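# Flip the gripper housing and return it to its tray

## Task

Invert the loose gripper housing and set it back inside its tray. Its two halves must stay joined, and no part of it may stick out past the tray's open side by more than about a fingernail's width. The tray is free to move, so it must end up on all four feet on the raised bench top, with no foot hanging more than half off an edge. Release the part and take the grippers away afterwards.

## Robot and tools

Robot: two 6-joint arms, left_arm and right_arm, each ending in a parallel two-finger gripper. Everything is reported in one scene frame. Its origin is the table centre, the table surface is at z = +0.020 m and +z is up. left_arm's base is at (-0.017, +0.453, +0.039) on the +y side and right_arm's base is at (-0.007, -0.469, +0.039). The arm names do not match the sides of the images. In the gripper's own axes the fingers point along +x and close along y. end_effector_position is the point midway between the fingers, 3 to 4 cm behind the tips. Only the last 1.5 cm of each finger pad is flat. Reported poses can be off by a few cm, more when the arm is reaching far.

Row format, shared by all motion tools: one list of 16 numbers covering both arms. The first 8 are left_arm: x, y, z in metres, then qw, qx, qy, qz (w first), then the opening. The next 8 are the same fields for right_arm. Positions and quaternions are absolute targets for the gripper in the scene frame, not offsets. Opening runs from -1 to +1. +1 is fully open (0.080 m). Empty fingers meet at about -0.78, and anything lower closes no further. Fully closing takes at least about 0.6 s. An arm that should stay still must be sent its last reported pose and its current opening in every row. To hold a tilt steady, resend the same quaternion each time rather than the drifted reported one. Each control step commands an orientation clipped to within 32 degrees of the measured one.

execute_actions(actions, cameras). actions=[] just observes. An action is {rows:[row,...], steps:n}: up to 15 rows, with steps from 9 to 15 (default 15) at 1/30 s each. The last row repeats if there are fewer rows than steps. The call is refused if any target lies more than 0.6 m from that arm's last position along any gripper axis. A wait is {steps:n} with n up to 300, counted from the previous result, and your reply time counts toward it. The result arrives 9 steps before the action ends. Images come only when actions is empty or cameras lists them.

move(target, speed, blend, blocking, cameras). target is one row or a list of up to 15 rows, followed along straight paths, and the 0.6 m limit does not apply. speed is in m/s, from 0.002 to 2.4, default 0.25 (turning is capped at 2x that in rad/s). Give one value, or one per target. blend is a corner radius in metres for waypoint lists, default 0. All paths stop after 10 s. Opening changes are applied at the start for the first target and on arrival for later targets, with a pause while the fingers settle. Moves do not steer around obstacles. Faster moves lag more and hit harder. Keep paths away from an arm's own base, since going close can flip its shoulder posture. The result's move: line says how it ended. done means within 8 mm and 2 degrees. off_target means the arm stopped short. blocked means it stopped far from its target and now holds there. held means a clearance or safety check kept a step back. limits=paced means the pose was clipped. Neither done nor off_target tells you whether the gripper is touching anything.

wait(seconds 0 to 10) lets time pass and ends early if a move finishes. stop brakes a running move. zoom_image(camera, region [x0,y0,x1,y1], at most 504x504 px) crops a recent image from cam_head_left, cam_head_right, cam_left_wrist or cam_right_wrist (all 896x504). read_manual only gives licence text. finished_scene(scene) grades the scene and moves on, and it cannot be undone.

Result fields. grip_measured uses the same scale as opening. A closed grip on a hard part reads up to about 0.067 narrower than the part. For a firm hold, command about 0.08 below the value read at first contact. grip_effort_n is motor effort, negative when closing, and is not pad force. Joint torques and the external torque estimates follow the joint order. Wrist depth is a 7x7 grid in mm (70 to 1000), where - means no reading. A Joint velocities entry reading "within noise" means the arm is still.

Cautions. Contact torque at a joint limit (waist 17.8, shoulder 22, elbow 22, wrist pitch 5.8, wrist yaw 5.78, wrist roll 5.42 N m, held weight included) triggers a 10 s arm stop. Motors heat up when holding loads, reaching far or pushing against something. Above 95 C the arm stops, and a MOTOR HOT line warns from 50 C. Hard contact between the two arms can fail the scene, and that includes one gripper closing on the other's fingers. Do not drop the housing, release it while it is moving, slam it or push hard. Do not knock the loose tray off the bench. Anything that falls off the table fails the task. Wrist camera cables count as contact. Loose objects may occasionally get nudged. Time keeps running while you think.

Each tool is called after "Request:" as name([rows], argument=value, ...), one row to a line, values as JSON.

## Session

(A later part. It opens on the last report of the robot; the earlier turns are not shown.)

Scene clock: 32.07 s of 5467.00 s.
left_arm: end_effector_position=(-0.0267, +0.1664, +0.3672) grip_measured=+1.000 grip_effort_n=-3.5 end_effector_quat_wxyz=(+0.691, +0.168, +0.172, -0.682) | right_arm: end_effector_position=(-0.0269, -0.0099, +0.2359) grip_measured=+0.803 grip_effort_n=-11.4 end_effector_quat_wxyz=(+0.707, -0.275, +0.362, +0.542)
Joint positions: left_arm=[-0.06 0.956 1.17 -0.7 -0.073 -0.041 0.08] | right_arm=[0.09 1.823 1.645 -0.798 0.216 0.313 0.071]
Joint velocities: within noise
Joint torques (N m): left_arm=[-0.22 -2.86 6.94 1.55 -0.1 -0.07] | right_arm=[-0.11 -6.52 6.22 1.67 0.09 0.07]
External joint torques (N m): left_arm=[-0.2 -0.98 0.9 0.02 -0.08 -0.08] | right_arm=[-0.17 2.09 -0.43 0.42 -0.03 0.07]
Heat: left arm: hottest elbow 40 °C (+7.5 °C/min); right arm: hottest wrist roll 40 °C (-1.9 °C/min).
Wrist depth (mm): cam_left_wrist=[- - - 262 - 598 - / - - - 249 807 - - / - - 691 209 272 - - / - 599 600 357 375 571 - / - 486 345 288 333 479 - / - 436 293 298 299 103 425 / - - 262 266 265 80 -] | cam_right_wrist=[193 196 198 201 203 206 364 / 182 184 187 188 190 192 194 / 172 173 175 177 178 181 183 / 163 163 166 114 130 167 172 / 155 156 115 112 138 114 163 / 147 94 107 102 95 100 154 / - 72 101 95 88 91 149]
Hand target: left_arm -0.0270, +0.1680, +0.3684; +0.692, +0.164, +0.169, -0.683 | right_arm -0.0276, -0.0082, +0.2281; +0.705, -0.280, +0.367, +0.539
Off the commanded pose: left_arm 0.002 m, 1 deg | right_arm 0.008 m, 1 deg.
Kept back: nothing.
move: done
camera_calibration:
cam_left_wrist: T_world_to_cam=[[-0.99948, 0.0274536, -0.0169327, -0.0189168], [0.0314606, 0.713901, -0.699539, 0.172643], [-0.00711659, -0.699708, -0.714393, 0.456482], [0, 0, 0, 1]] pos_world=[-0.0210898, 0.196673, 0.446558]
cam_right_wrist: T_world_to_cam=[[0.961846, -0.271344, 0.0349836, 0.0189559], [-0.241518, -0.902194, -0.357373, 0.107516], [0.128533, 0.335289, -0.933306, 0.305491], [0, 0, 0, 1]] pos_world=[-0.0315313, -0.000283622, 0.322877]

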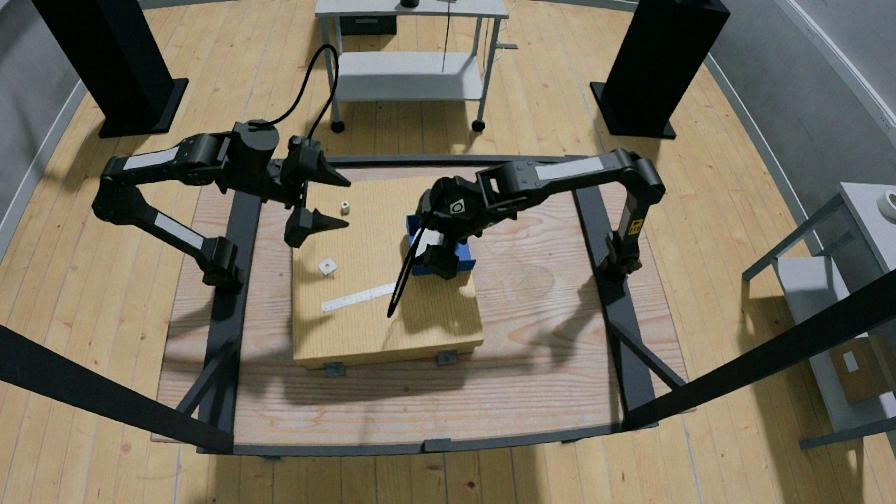

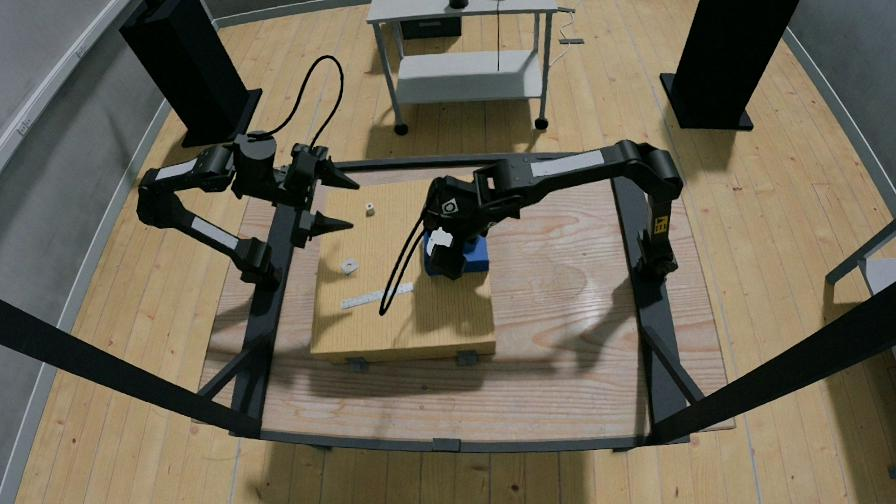

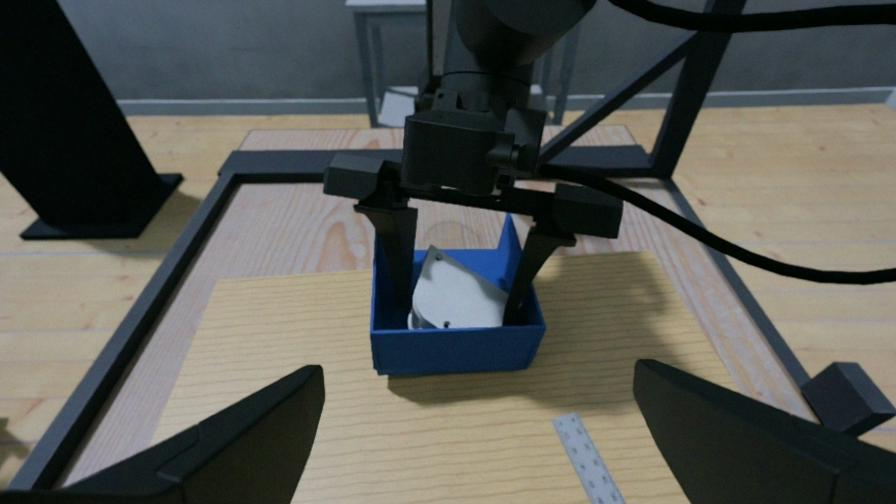

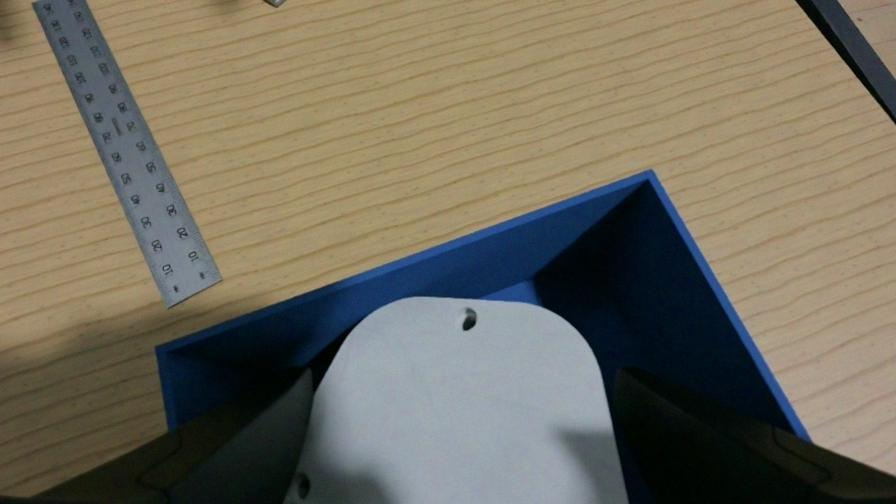

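Request:
move(target=[-0.027,0.168,0.3685,0.692,0.164,0.169,-0.683,1,-0.029,-0.02,0.262,0.7048,-0.2803,0.3669,0.5386,0.8], speed=0.15)

Request:
zoom_image(camera="cam_right_wrist", region=[200, 0, 704, 504])

Request:
zoom_image(camera="cam_left_wrist", region=[330, 200, 570, 400])

Scene clock: 33.30 s of 5467.00 s.
left_arm: end_effector_position=(-0.0267, +0.1664, +0.3672) grip_measured=+1.000 grip_effort_n=-3.0 end_effector_quat_wxyz=(+0.691, +0.168, +0.172, -0.682) | right_arm: end_effector_position=(-0.0287, -0.0199, +0.2530) grip_measured=+0.803 grip_effort_n=-11.4 end_effector_quat_wxyz=(+0.701, -0.290, +0.371, +0.535)
Joint positions: left_arm=[-0.06 0.956 1.17 -0.7 -0.073 -0.041 0.08] | right_arm=[0.097 1.822 1.73 -0.925 0.217 0.317 0.071]
Joint velocities: within noise
Joint torques (N m): left_arm=[-0.52 -3.24 6.92 1.56 -0.14 -0.11] | right_arm=[0.03 -9.27 7.2 1.58 0.21 0.18]
External joint torques (N m): left_arm=[-0.52 -1.36 0.88 0.02 -0.12 -0.12] | right_arm=[0.03 -0.93 0.76 0.42 0.08 0.17]
Heat: left arm: hottest elbow 40 °C (+7.2 °C/min); right arm: hottest wrist roll 40 °C (-1.8 °C/min).
Wrist depth (mm): cam_left_wrist=[- - - 255 - - - / - - - 199 656 - - / - - 695 284 248 - - / - 606 595 364 388 592 - / - 488 344 298 341 479 - / - 439 293 297 299 103 424 / - - 261 267 265 80 -] | cam_right_wrist=[203 207 209 213 217 220 398 / 193 195 199 202 205 208 214 / 184 185 188 191 193 197 200 / 175 176 180 139 151 186 190 / 167 167 136 131 146 141 179 / 159 159 121 125 126 128 171 / - 73 120 120 121 91 167]
Hand target: left_arm -0.0270, +0.1680, +0.3684; +0.692, +0.164, +0.169, -0.683 | right_arm -0.0291, -0.0200, +0.2620; +0.705, -0.280, +0.367, +0.539
Off the commanded pose: left_arm 0.002 m, 1 deg | right_arm 0.009 m, 1 deg.
Kept back: nothing.
move: off_target (right_arm)
camera_calibration:
cam_left_wrist: T_world_to_cam=[[-0.99948, 0.0274536, -0.0169327, -0.0189168], [0.0314606, 0.713901, -0.699539, 0.172643], [-0.00711659, -0.699708, -0.714393, 0.456482], [0, 0, 0, 1]] pos_world=[-0.0210898, 0.196673, 0.446558]
cam_right_wrist: T_world_to_cam=[[0.962591, -0.266413, 0.0494157, 0.0138465], [-0.237149, -0.916574, -0.321952, 0.0949687], [0.131065, 0.298189, -0.945465, 0.327468], [0, 0, 0, 1]] pos_world=[-0.0337265, -0.00691276, 0.339501]

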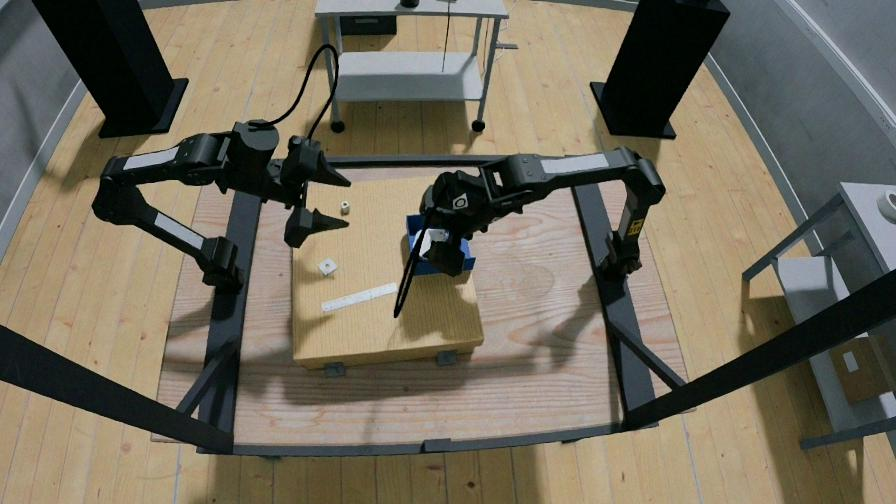

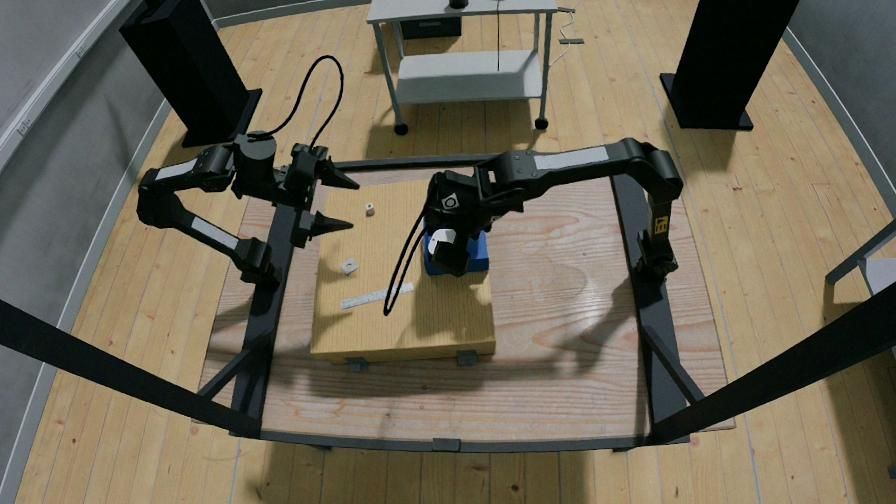

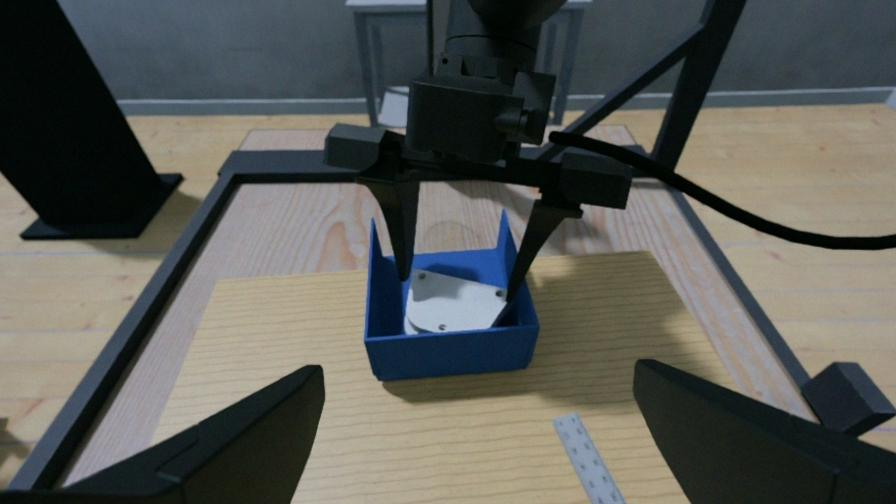

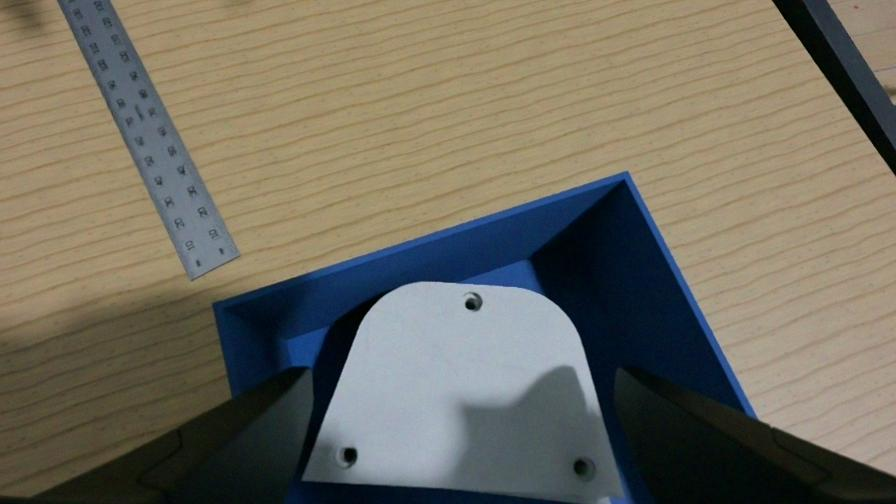

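Scaled by 1.000.

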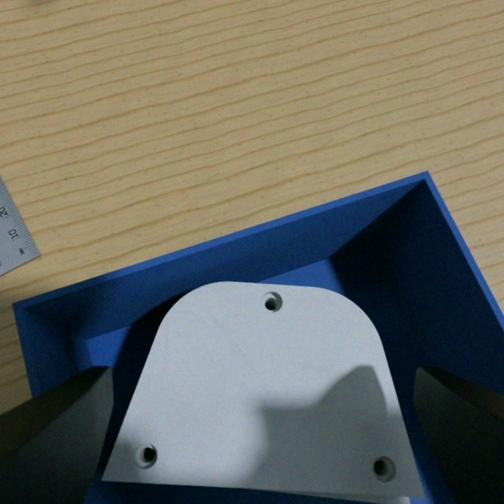

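Scaled by 2.100 from the camera's 896x504 image, which has a finer 1280x720 frame.

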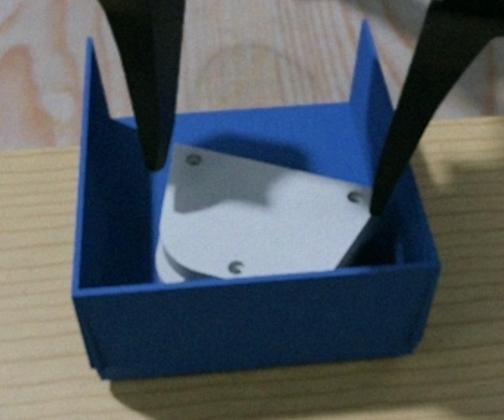

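Request:
move([
  [-0.027,0.168,0.3685,0.692,0.164,0.169,-0.683,1,-0.0287,-0.030,0.242,0.7048,-0.2803,0.3669,0.5386,0.8],
  [-0.027,0.168,0.3685,0.692,0.164,0.169,-0.683,1,-0.0262,-0.016,0.227,0.7048,-0.2803,0.3669,0.5386,0.8],
], speed=0.12)

Request:
zoom_image(camera="cam_right_wrist", region=[200, 0, 704, 504])

Request:
zoom_image(camera="cam_left_wrist", region=[330, 200, 570, 400])

Scene clock: 35.53 s of 5467.00 s.
left_arm: end_effector_position=(-0.0267, +0.1664, +0.3672) grip_measured=+1.000 grip_effort_n=-3.0 end_effector_quat_wxyz=(+0.691, +0.168, +0.172, -0.682) | right_arm: end_effector_position=(-0.0252, -0.0163, +0.2374) grip_measured=+0.803 grip_effort_n=-10.9 end_effector_quat_wxyz=(+0.710, -0.270, +0.362, +0.541)
Joint positions: left_arm=[-0.06 0.956 1.17 -0.7 -0.073 -0.041 0.08] | right_arm=[0.089 1.793 1.61 -0.787 0.218 0.319 0.071]
Joint velocities: within noise
Joint torques (N m): left_arm=[-0.4 -3.11 7.06 1.56 -0.12 -0.13] | right_arm=[-0.19 -6.4 5.2 1.79 0.02 -0.17]
External joint torques (N m): left_arm=[-0.41 -1.25 1.03 0.02 -0.09 -0.13] | right_arm=[-0.19 1.84 -1.39 0.55 -0.11 -0.18]
Heat: left arm: hottest elbow 40 °C (+6.8 °C/min); right arm: hottest wrist roll 40 °C (-1.7 °C/min).
Wrist depth (mm): cam_left_wrist=[- - - 262 - 589 - / - - - 216 814 - - / - - 662 279 253 - - / - 603 602 365 374 569 - / - 487 343 289 334 481 - / - 436 293 298 300 104 426 / - - 260 265 264 80 -] | cam_right_wrist=[196 200 201 203 205 208 370 / 184 186 189 190 192 195 195 / 174 175 177 179 121 182 183 / 165 166 167 120 139 169 173 / 156 108 123 116 116 120 163 / 148 94 109 108 104 102 155 / - 73 104 102 100 90 150]
Hand target: left_arm -0.0270, +0.1680, +0.3684; +0.692, +0.164, +0.169, -0.683 | right_arm -0.0261, -0.0162, +0.2270; +0.705, -0.280, +0.367, +0.539
Off the commanded pose: left_arm 0.002 m, 1 deg | right_arm 0.010 m, 1 deg.
Kept back: nothing.
move: off_target (right_arm)
camera_calibration:
cam_left_wrist: T_world_to_cam=[[-0.99948, 0.0274536, -0.0169327, -0.0189168], [0.0314606, 0.713901, -0.699539, 0.172643], [-0.00711659, -0.699708, -0.714393, 0.456482], [0, 0, 0, 1]] pos_world=[-0.0210898, 0.196673, 0.446558]
cam_right_wrist: T_world_to_cam=[[0.959932, -0.278541, 0.0307438, 0.0163487], [-0.248898, -0.897859, -0.363178, 0.103949], [0.128764, 0.340974, -0.931212, 0.308439], [0, 0, 0, 1]] pos_world=[-0.0295367, -0.00728476, 0.324471]

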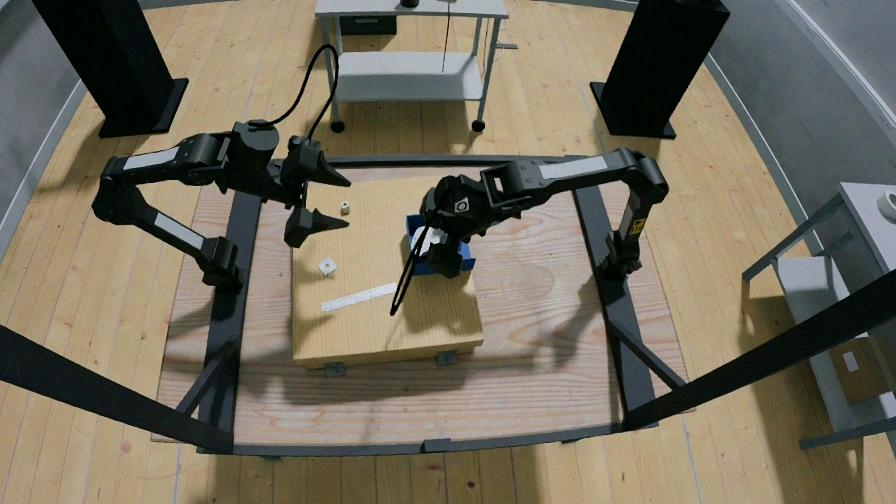

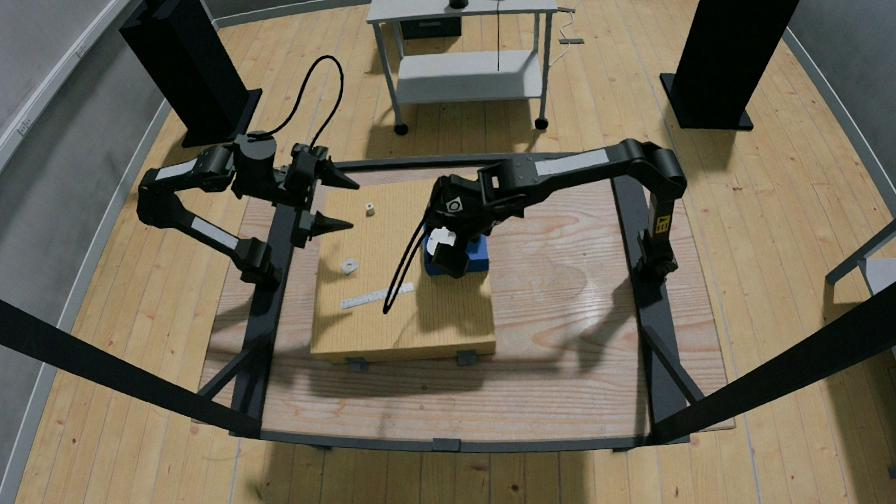

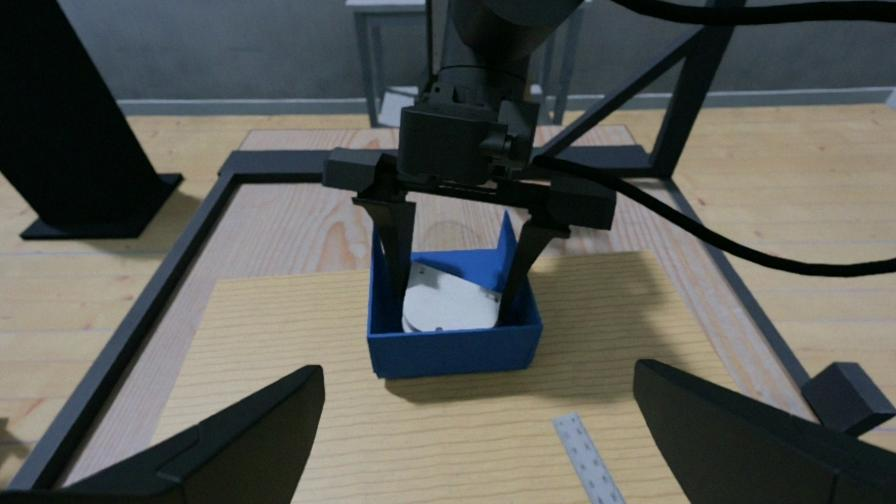

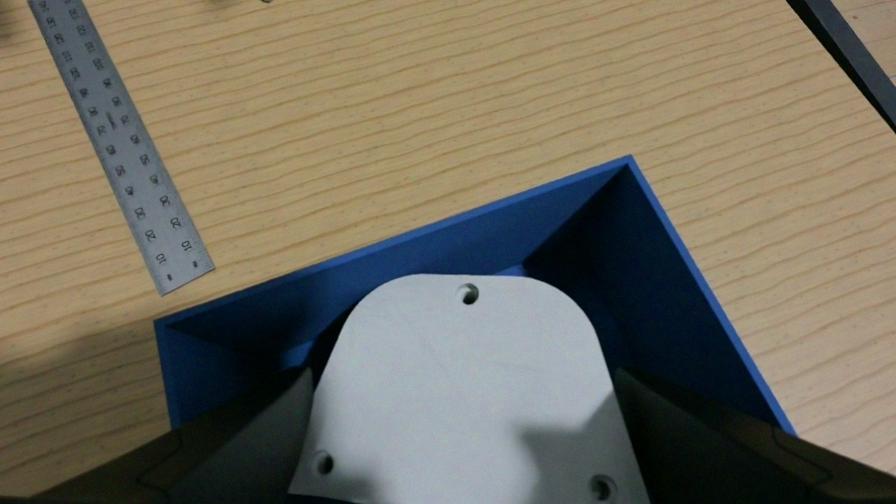

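Scaled by 1.000.

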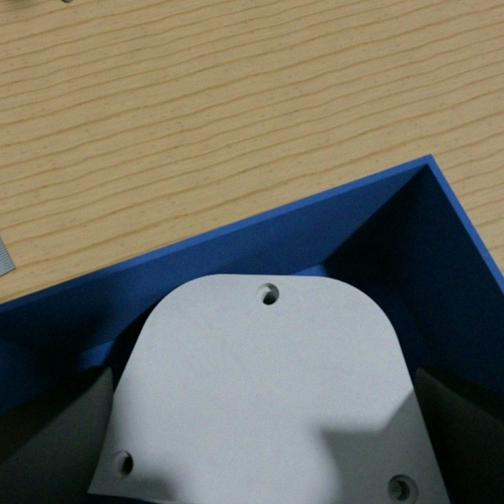

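Scaled by 2.100 from the camera's 896x504 image, which has a finer 1280x720 frame.

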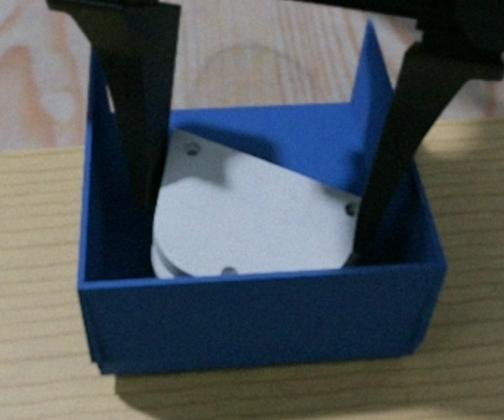

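Request:
move([
  [-0.027,0.168,0.3685,0.692,0.164,0.169,-0.683,1,-0.0285,-0.0296,0.252,0.7266,-0.2648,0.3782,0.5088,1],
  [-0.027,0.168,0.3685,0.692,0.164,0.169,-0.683,1,-0.027,-0.026,0.244,0.7266,-0.2648,0.3782,0.5088,1],
], speed=0.12)

Request:
zoom_image(camera="cam_right_wrist", region=[200, 0, 704, 504])

Request:
zoom_image(camera="cam_left_wrist", region=[330, 200, 570, 400])

Scene clock: 38.60 s of 5467.00 s.
left_arm: end_effector_position=(-0.0267, +0.1664, +0.3672) grip_measured=+1.000 grip_effort_n=-3.0 end_effector_quat_wxyz=(+0.691, +0.168, +0.172, -0.682) | right_arm: end_effector_position=(-0.0262, -0.0260, +0.2442) grip_measured=+1.000 grip_effort_n=15.1 end_effector_quat_wxyz=(+0.726, -0.267, +0.377, +0.509)
Joint positions: left_arm=[-0.06 0.956 1.17 -0.7 -0.073 -0.041 0.08] | right_arm=[0.111 1.793 1.653 -0.876 0.272 0.402 0.08]
Joint velocities: within noise
Joint torques (N m): left_arm=[-0.5 -3.17 6.98 1.56 -0.12 -0.04] | right_arm=[0.03 -7.92 5.94 1.78 0.17 0.16]
External joint torques (N m): left_arm=[-0.5 -1.27 0.89 0 -0.1 -0.04] | right_arm=[0.03 0.36 -0.61 0.6 0.01 0.16]
Heat: left arm: hottest elbow 40 °C (+6.2 °C/min); right arm: hottest wrist roll 40 °C (-1.6 °C/min).
Wrist depth (mm): cam_left_wrist=[- - - 255 - 610 - / - - - 207 822 - - / - - 700 296 245 - - / - 597 599 371 388 570 - / - 488 344 294 332 480 - / - 444 293 297 298 103 425 / - - 262 265 265 80 -] | cam_right_wrist=[198 201 204 207 210 213 - / 185 189 193 194 198 201 205 / 176 178 181 143 136 188 192 / 168 168 125 130 144 178 181 / 161 117 124 124 134 134 171 / 153 97 115 117 123 106 163 / - 75 111 128 136 92 -]
Hand target: left_arm -0.0270, +0.1680, +0.3684; +0.692, +0.164, +0.169, -0.683 | right_arm -0.0271, -0.0260, +0.2440; +0.727, -0.265, +0.378, +0.509
Off the commanded pose: left_arm 0.002 m, 1 deg | right_arm 0.001 m, 0 deg.
Kept back: nothing.
move: done
camera_calibration:
cam_left_wrist: T_world_to_cam=[[-0.99948, 0.0274536, -0.0169327, -0.0189168], [0.0314606, 0.713901, -0.699539, 0.172643], [-0.00711659, -0.699708, -0.714393, 0.456482], [0, 0, 0, 1]] pos_world=[-0.0210898, 0.196673, 0.446558]
cam_right_wrist: T_world_to_cam=[[0.936432, -0.348187, 0.0431413, 0.00896956], [-0.313812, -0.88621, -0.340815, 0.0905967], [0.156899, 0.305612, -0.93914, 0.319973], [0, 0, 0, 1]] pos_world=[-0.0301727, -0.0143768, 0.330989]

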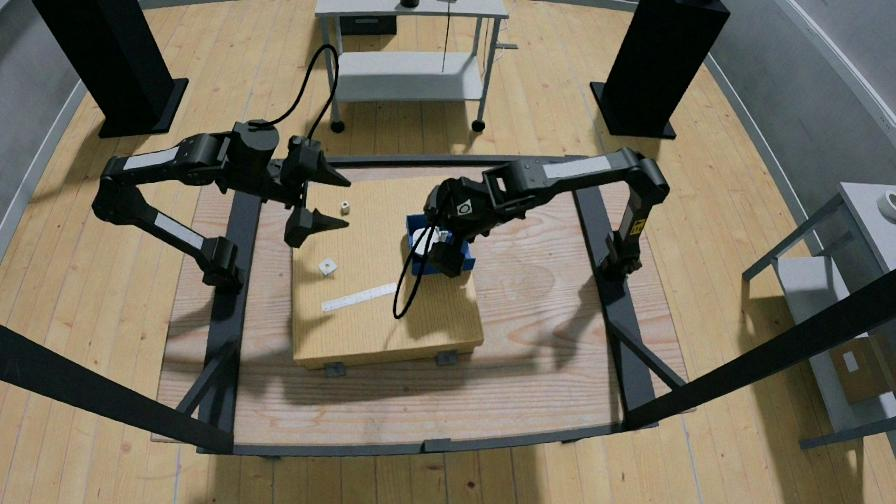

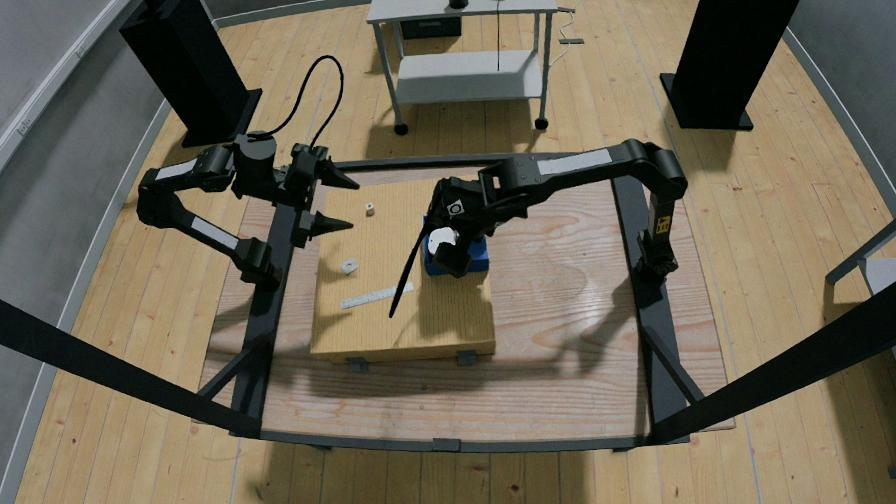

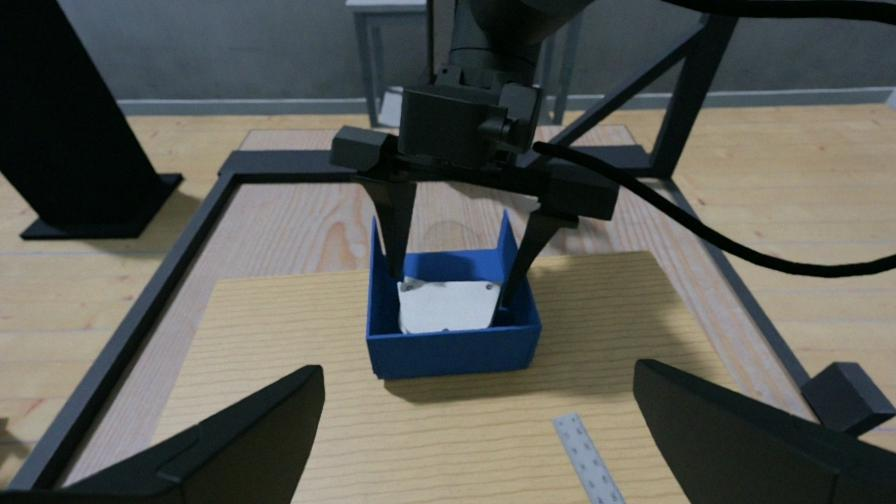

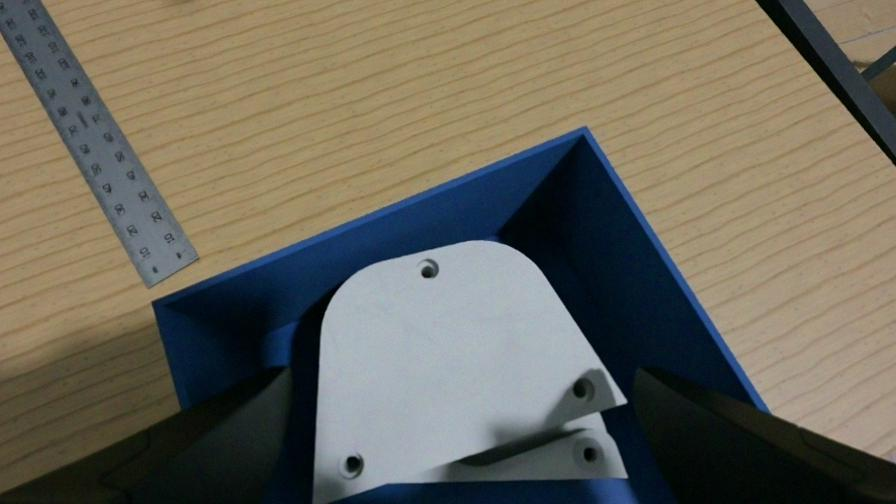

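Scaled by 1.000.

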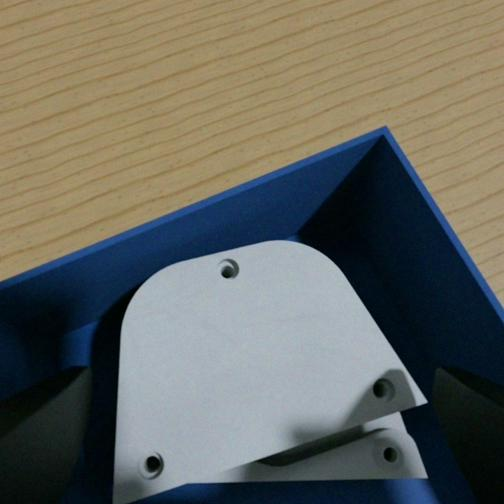

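Scaled by 2.100 from the camera's 896x504 image, which has a finer 1280x720 frame.

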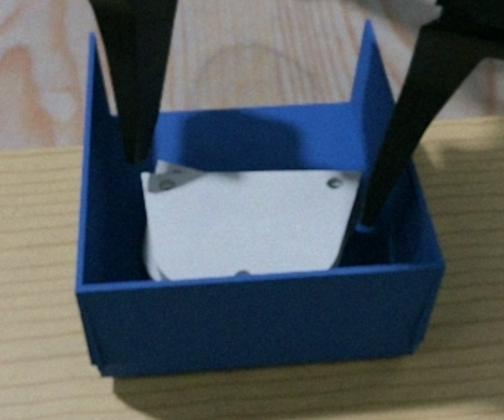

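Request:
move([
  [-0.027,0.168,0.3685,0.692,0.164,0.169,-0.683,1,-0.022,-0.0125,0.224,0.7266,-0.2648,0.3782,0.5088,1],
], speed=0.1)

Request:
zoom_image(camera="cam_right_wrist", region=[200, 0, 704, 504])

Request:
zoom_image(camera="cam_left_wrist", region=[330, 200, 570, 400])

Scene clock: 40.10 s of 5467.00 s.
left_arm: end_effector_position=(-0.0267, +0.1664, +0.3672) grip_measured=+1.000 grip_effort_n=-3.0 end_effector_quat_wxyz=(+0.691, +0.168, +0.172, -0.682) | right_arm: end_effector_position=(-0.0210, -0.0128, +0.2343) grip_measured=+1.000 grip_effort_n=15.1 end_effector_quat_wxyz=(+0.731, -0.254, +0.374, +0.511)
Joint positions: left_arm=[-0.06 0.956 1.17 -0.7 -0.073 -0.041 0.08] | right_arm=[0.094 1.821 1.636 -0.804 0.265 0.397 0.08]
Joint velocities: within noise
Joint torques (N m): left_arm=[-0.44 -3.09 7 1.59 -0.17 -0.14] | right_arm=[0.02 -6.6 5.18 1.82 0.07 -0.18]
External joint torques (N m): left_arm=[-0.41 -1.18 0.9 0.04 -0.15 -0.14] | right_arm=[-0.06 1.82 -1.34 0.63 -0.08 -0.18]
Heat: left arm: hottest elbow 40 °C (+6.0 °C/min); right arm: hottest wrist roll 40 °C (-1.5 °C/min).
Wrist depth (mm): cam_left_wrist=[- - - 261 190 603 - / - - - 248 827 - - / - - 672 213 682 - - / - 601 581 370 376 616 - / - 484 343 290 332 363 - / - 442 292 298 299 103 426 / - - 259 266 265 80 -] | cam_right_wrist=[193 195 197 198 200 203 373 / 181 183 184 185 187 189 191 / 169 171 173 175 112 178 179 / 160 162 163 118 127 167 169 / 152 153 110 112 135 157 160 / 93 98 104 105 108 98 151 / - 75 100 102 103 93 -]
Hand target: left_arm -0.0270, +0.1680, +0.3684; +0.692, +0.164, +0.169, -0.683 | right_arm -0.0219, -0.0127, +0.2240; +0.727, -0.265, +0.378, +0.509
Off the commanded pose: left_arm 0.002 m, 1 deg | right_arm 0.010 m, 1 deg.
Kept back: nothing.
move: off_target (right_arm)
camera_calibration:
cam_left_wrist: T_world_to_cam=[[-0.99948, 0.0274536, -0.0169327, -0.0189168], [0.0314606, 0.713901, -0.699539, 0.172643], [-0.00711659, -0.699708, -0.714393, 0.456482], [0, 0, 0, 1]] pos_world=[-0.0210898, 0.196673, 0.446558]
cam_right_wrist: T_world_to_cam=[[0.933318, -0.357967, 0.0278947, 0.0124596], [-0.324395, -0.873982, -0.361834, 0.105377], [0.153904, 0.328657, -0.931825, 0.304335], [0, 0, 0, 1]] pos_world=[-0.0242834, -0.00346405, 0.321369]

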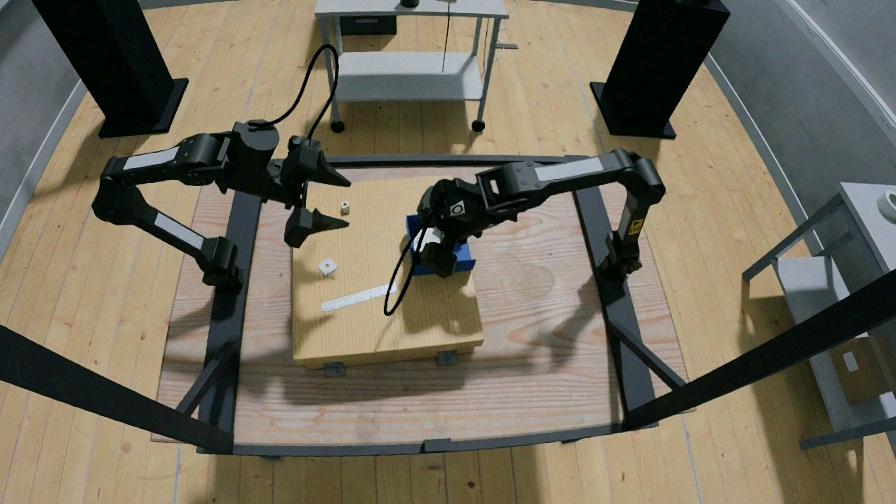

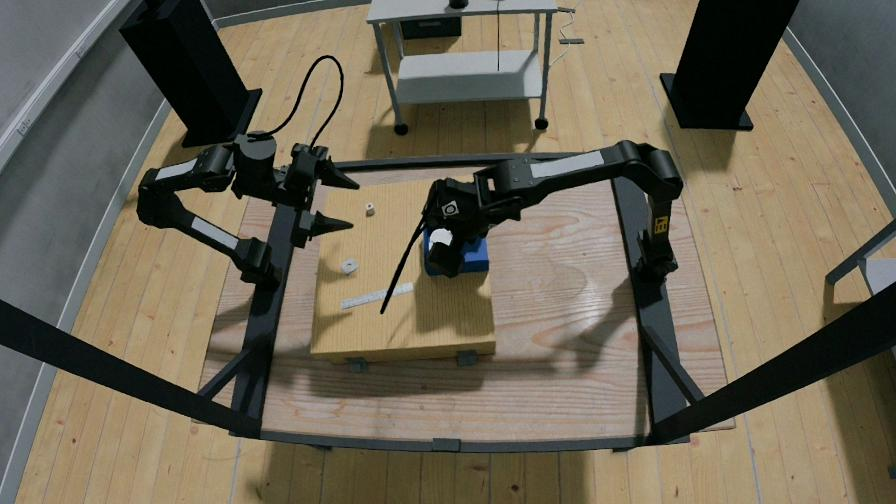

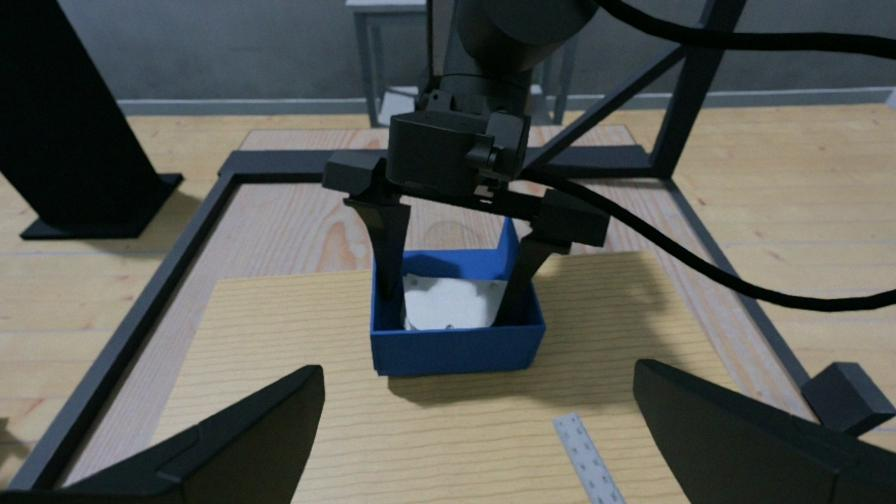

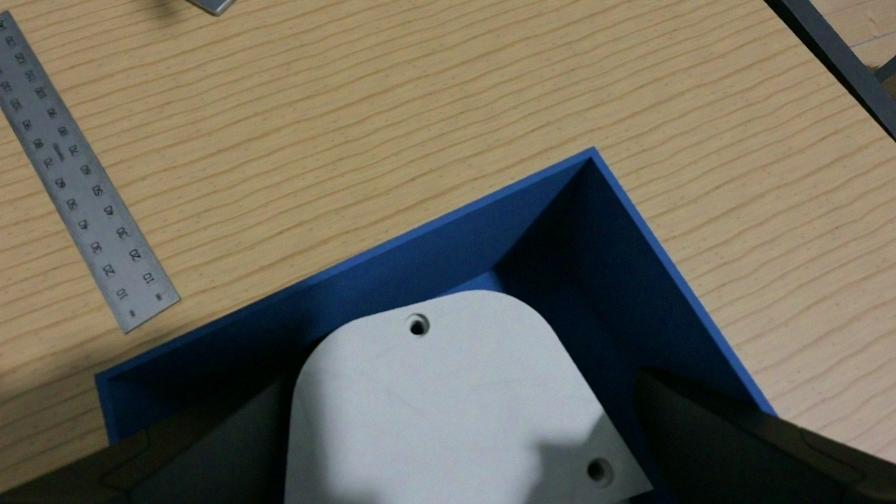

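Scaled by 1.000.

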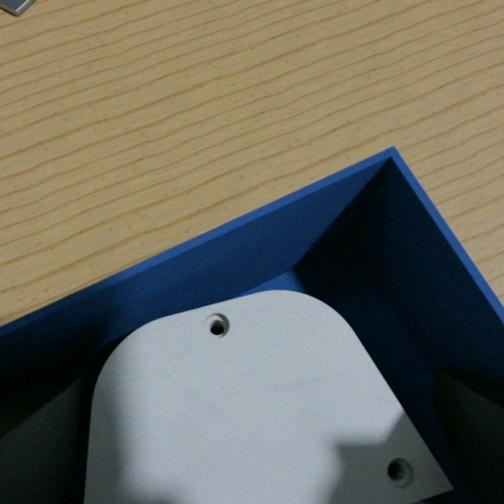

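Scaled by 2.100 from the camera's 896x504 image, which has a finer 1280x720 frame.

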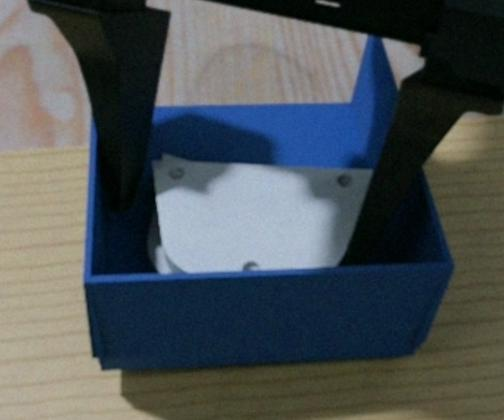

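Request:
move([
  [-0.027,0.168,0.3685,0.692,0.164,0.169,-0.683,1,-0.0275,-0.014,0.247,0.7266,-0.2648,0.3782,0.5088,1],
  [-0.027,0.168,0.3685,0.692,0.164,0.169,-0.683,1,-0.0325,-0.014,0.243,0.7266,-0.2648,0.3782,0.5088,1],
], speed=0.1)

Request:
zoom_image(camera="cam_right_wrist", region=[200, 0, 704, 504])

Request:
zoom_image(camera="cam_left_wrist", region=[330, 200, 570, 400])

Scene clock: 41.93 s of 5467.00 s.
left_arm: end_effector_position=(-0.0267, +0.1664, +0.3672) grip_measured=+1.000 grip_effort_n=-3.0 end_effector_quat_wxyz=(+0.691, +0.168, +0.172, -0.682) | right_arm: end_effector_position=(-0.0310, -0.0160, +0.2475) grip_measured=+1.000 grip_effort_n=15.6 end_effector_quat_wxyz=(+0.728, -0.262, +0.375, +0.511)
Joint positions: left_arm=[-0.06 0.956 1.17 -0.7 -0.073 -0.041 0.08] | right_arm=[0.12 1.829 1.706 -0.885 0.276 0.411 0.08]
Joint velocities: within noise
Joint torques (N m): left_arm=[-0.3 -3.12 7.06 1.57 -0.16 -0.11] | right_arm=[0.08 -6.87 6.59 1.59 0.17 0.08]
External joint torques (N m): left_arm=[-0.31 -1.14 0.94 0.02 -0.13 -0.11] | right_arm=[0.07 1.52 0.13 0.42 0.02 0.08]
Heat: left arm: hottest elbow 40 °C (+5.7 °C/min); right arm: hottest wrist roll 40 °C (-1.4 °C/min).
Wrist depth (mm): cam_left_wrist=[- - - 514 - - - / - - - 204 670 - - / - - 694 281 239 - - / - 608 601 366 377 571 - / - 484 346 295 333 480 - / - 438 291 297 299 103 424 / - - 260 265 266 80 -] | cam_right_wrist=[203 207 210 212 215 218 398 / 191 194 198 199 202 204 208 / 181 184 185 188 130 192 196 / 172 173 176 130 150 180 184 / 164 165 128 124 139 130 174 / 156 97 117 119 121 106 166 / - 75 123 114 118 92 -]
Hand target: left_arm -0.0270, +0.1680, +0.3684; +0.692, +0.164, +0.169, -0.683 | right_arm -0.0324, -0.0141, +0.2430; +0.727, -0.265, +0.378, +0.509
Off the commanded pose: left_arm 0.002 m, 1 deg | right_arm 0.005 m, 1 deg.
Kept back: nothing.
move: done
camera_calibration:
cam_left_wrist: T_world_to_cam=[[-0.99948, 0.0274536, -0.0169327, -0.0189168], [0.0314606, 0.713901, -0.699539, 0.172643], [-0.00711659, -0.699708, -0.714393, 0.456482], [0, 0, 0, 1]] pos_world=[-0.0210898, 0.196673, 0.446558]
cam_right_wrist: T_world_to_cam=[[0.936282, -0.349232, 0.0375927, 0.0182073], [-0.315011, -0.882206, -0.349972, 0.101302], [0.155386, 0.31583, -0.936006, 0.320097], [0, 0, 0, 1]] pos_world=[-0.0348746, -0.00536846, 0.334381]

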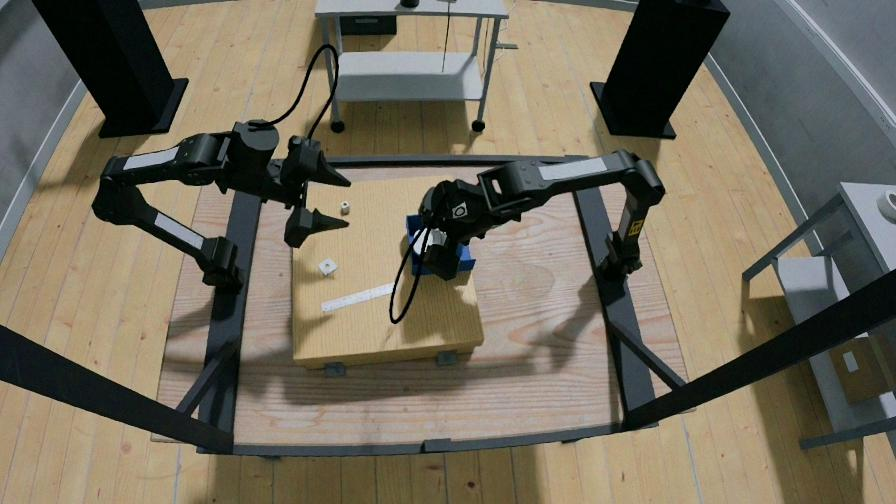

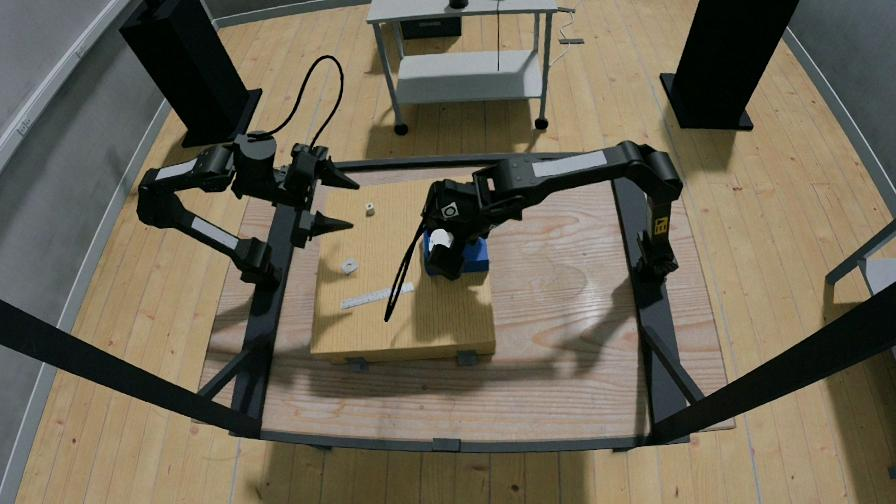

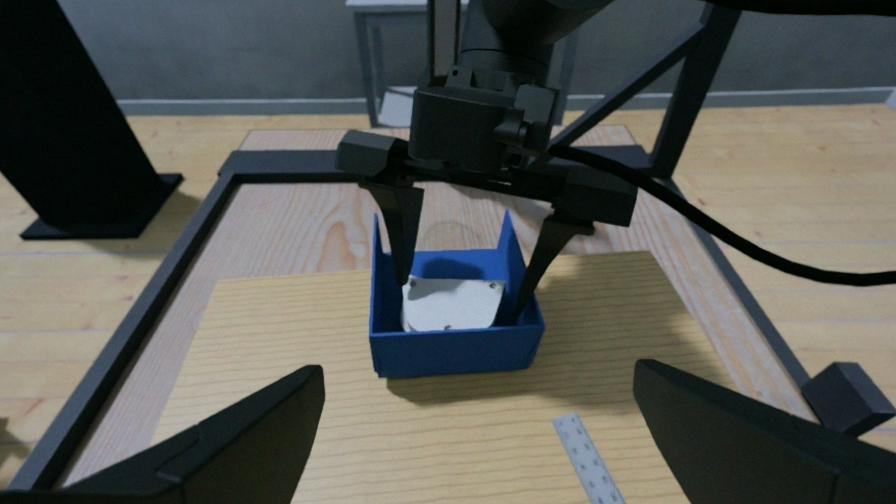

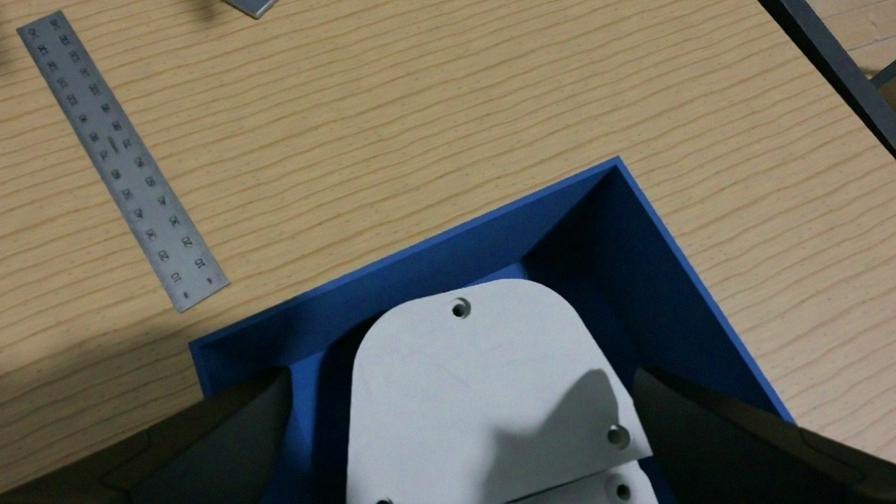

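Scaled by 1.000.

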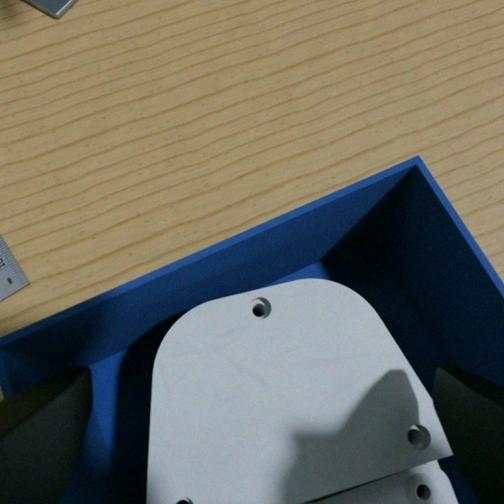

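Scaled by 2.100 from the camera's 896x504 image, which has a finer 1280x720 frame.

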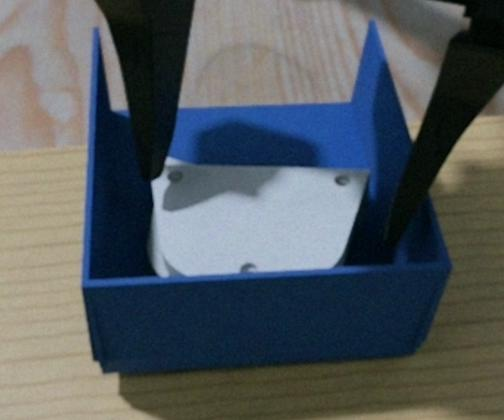

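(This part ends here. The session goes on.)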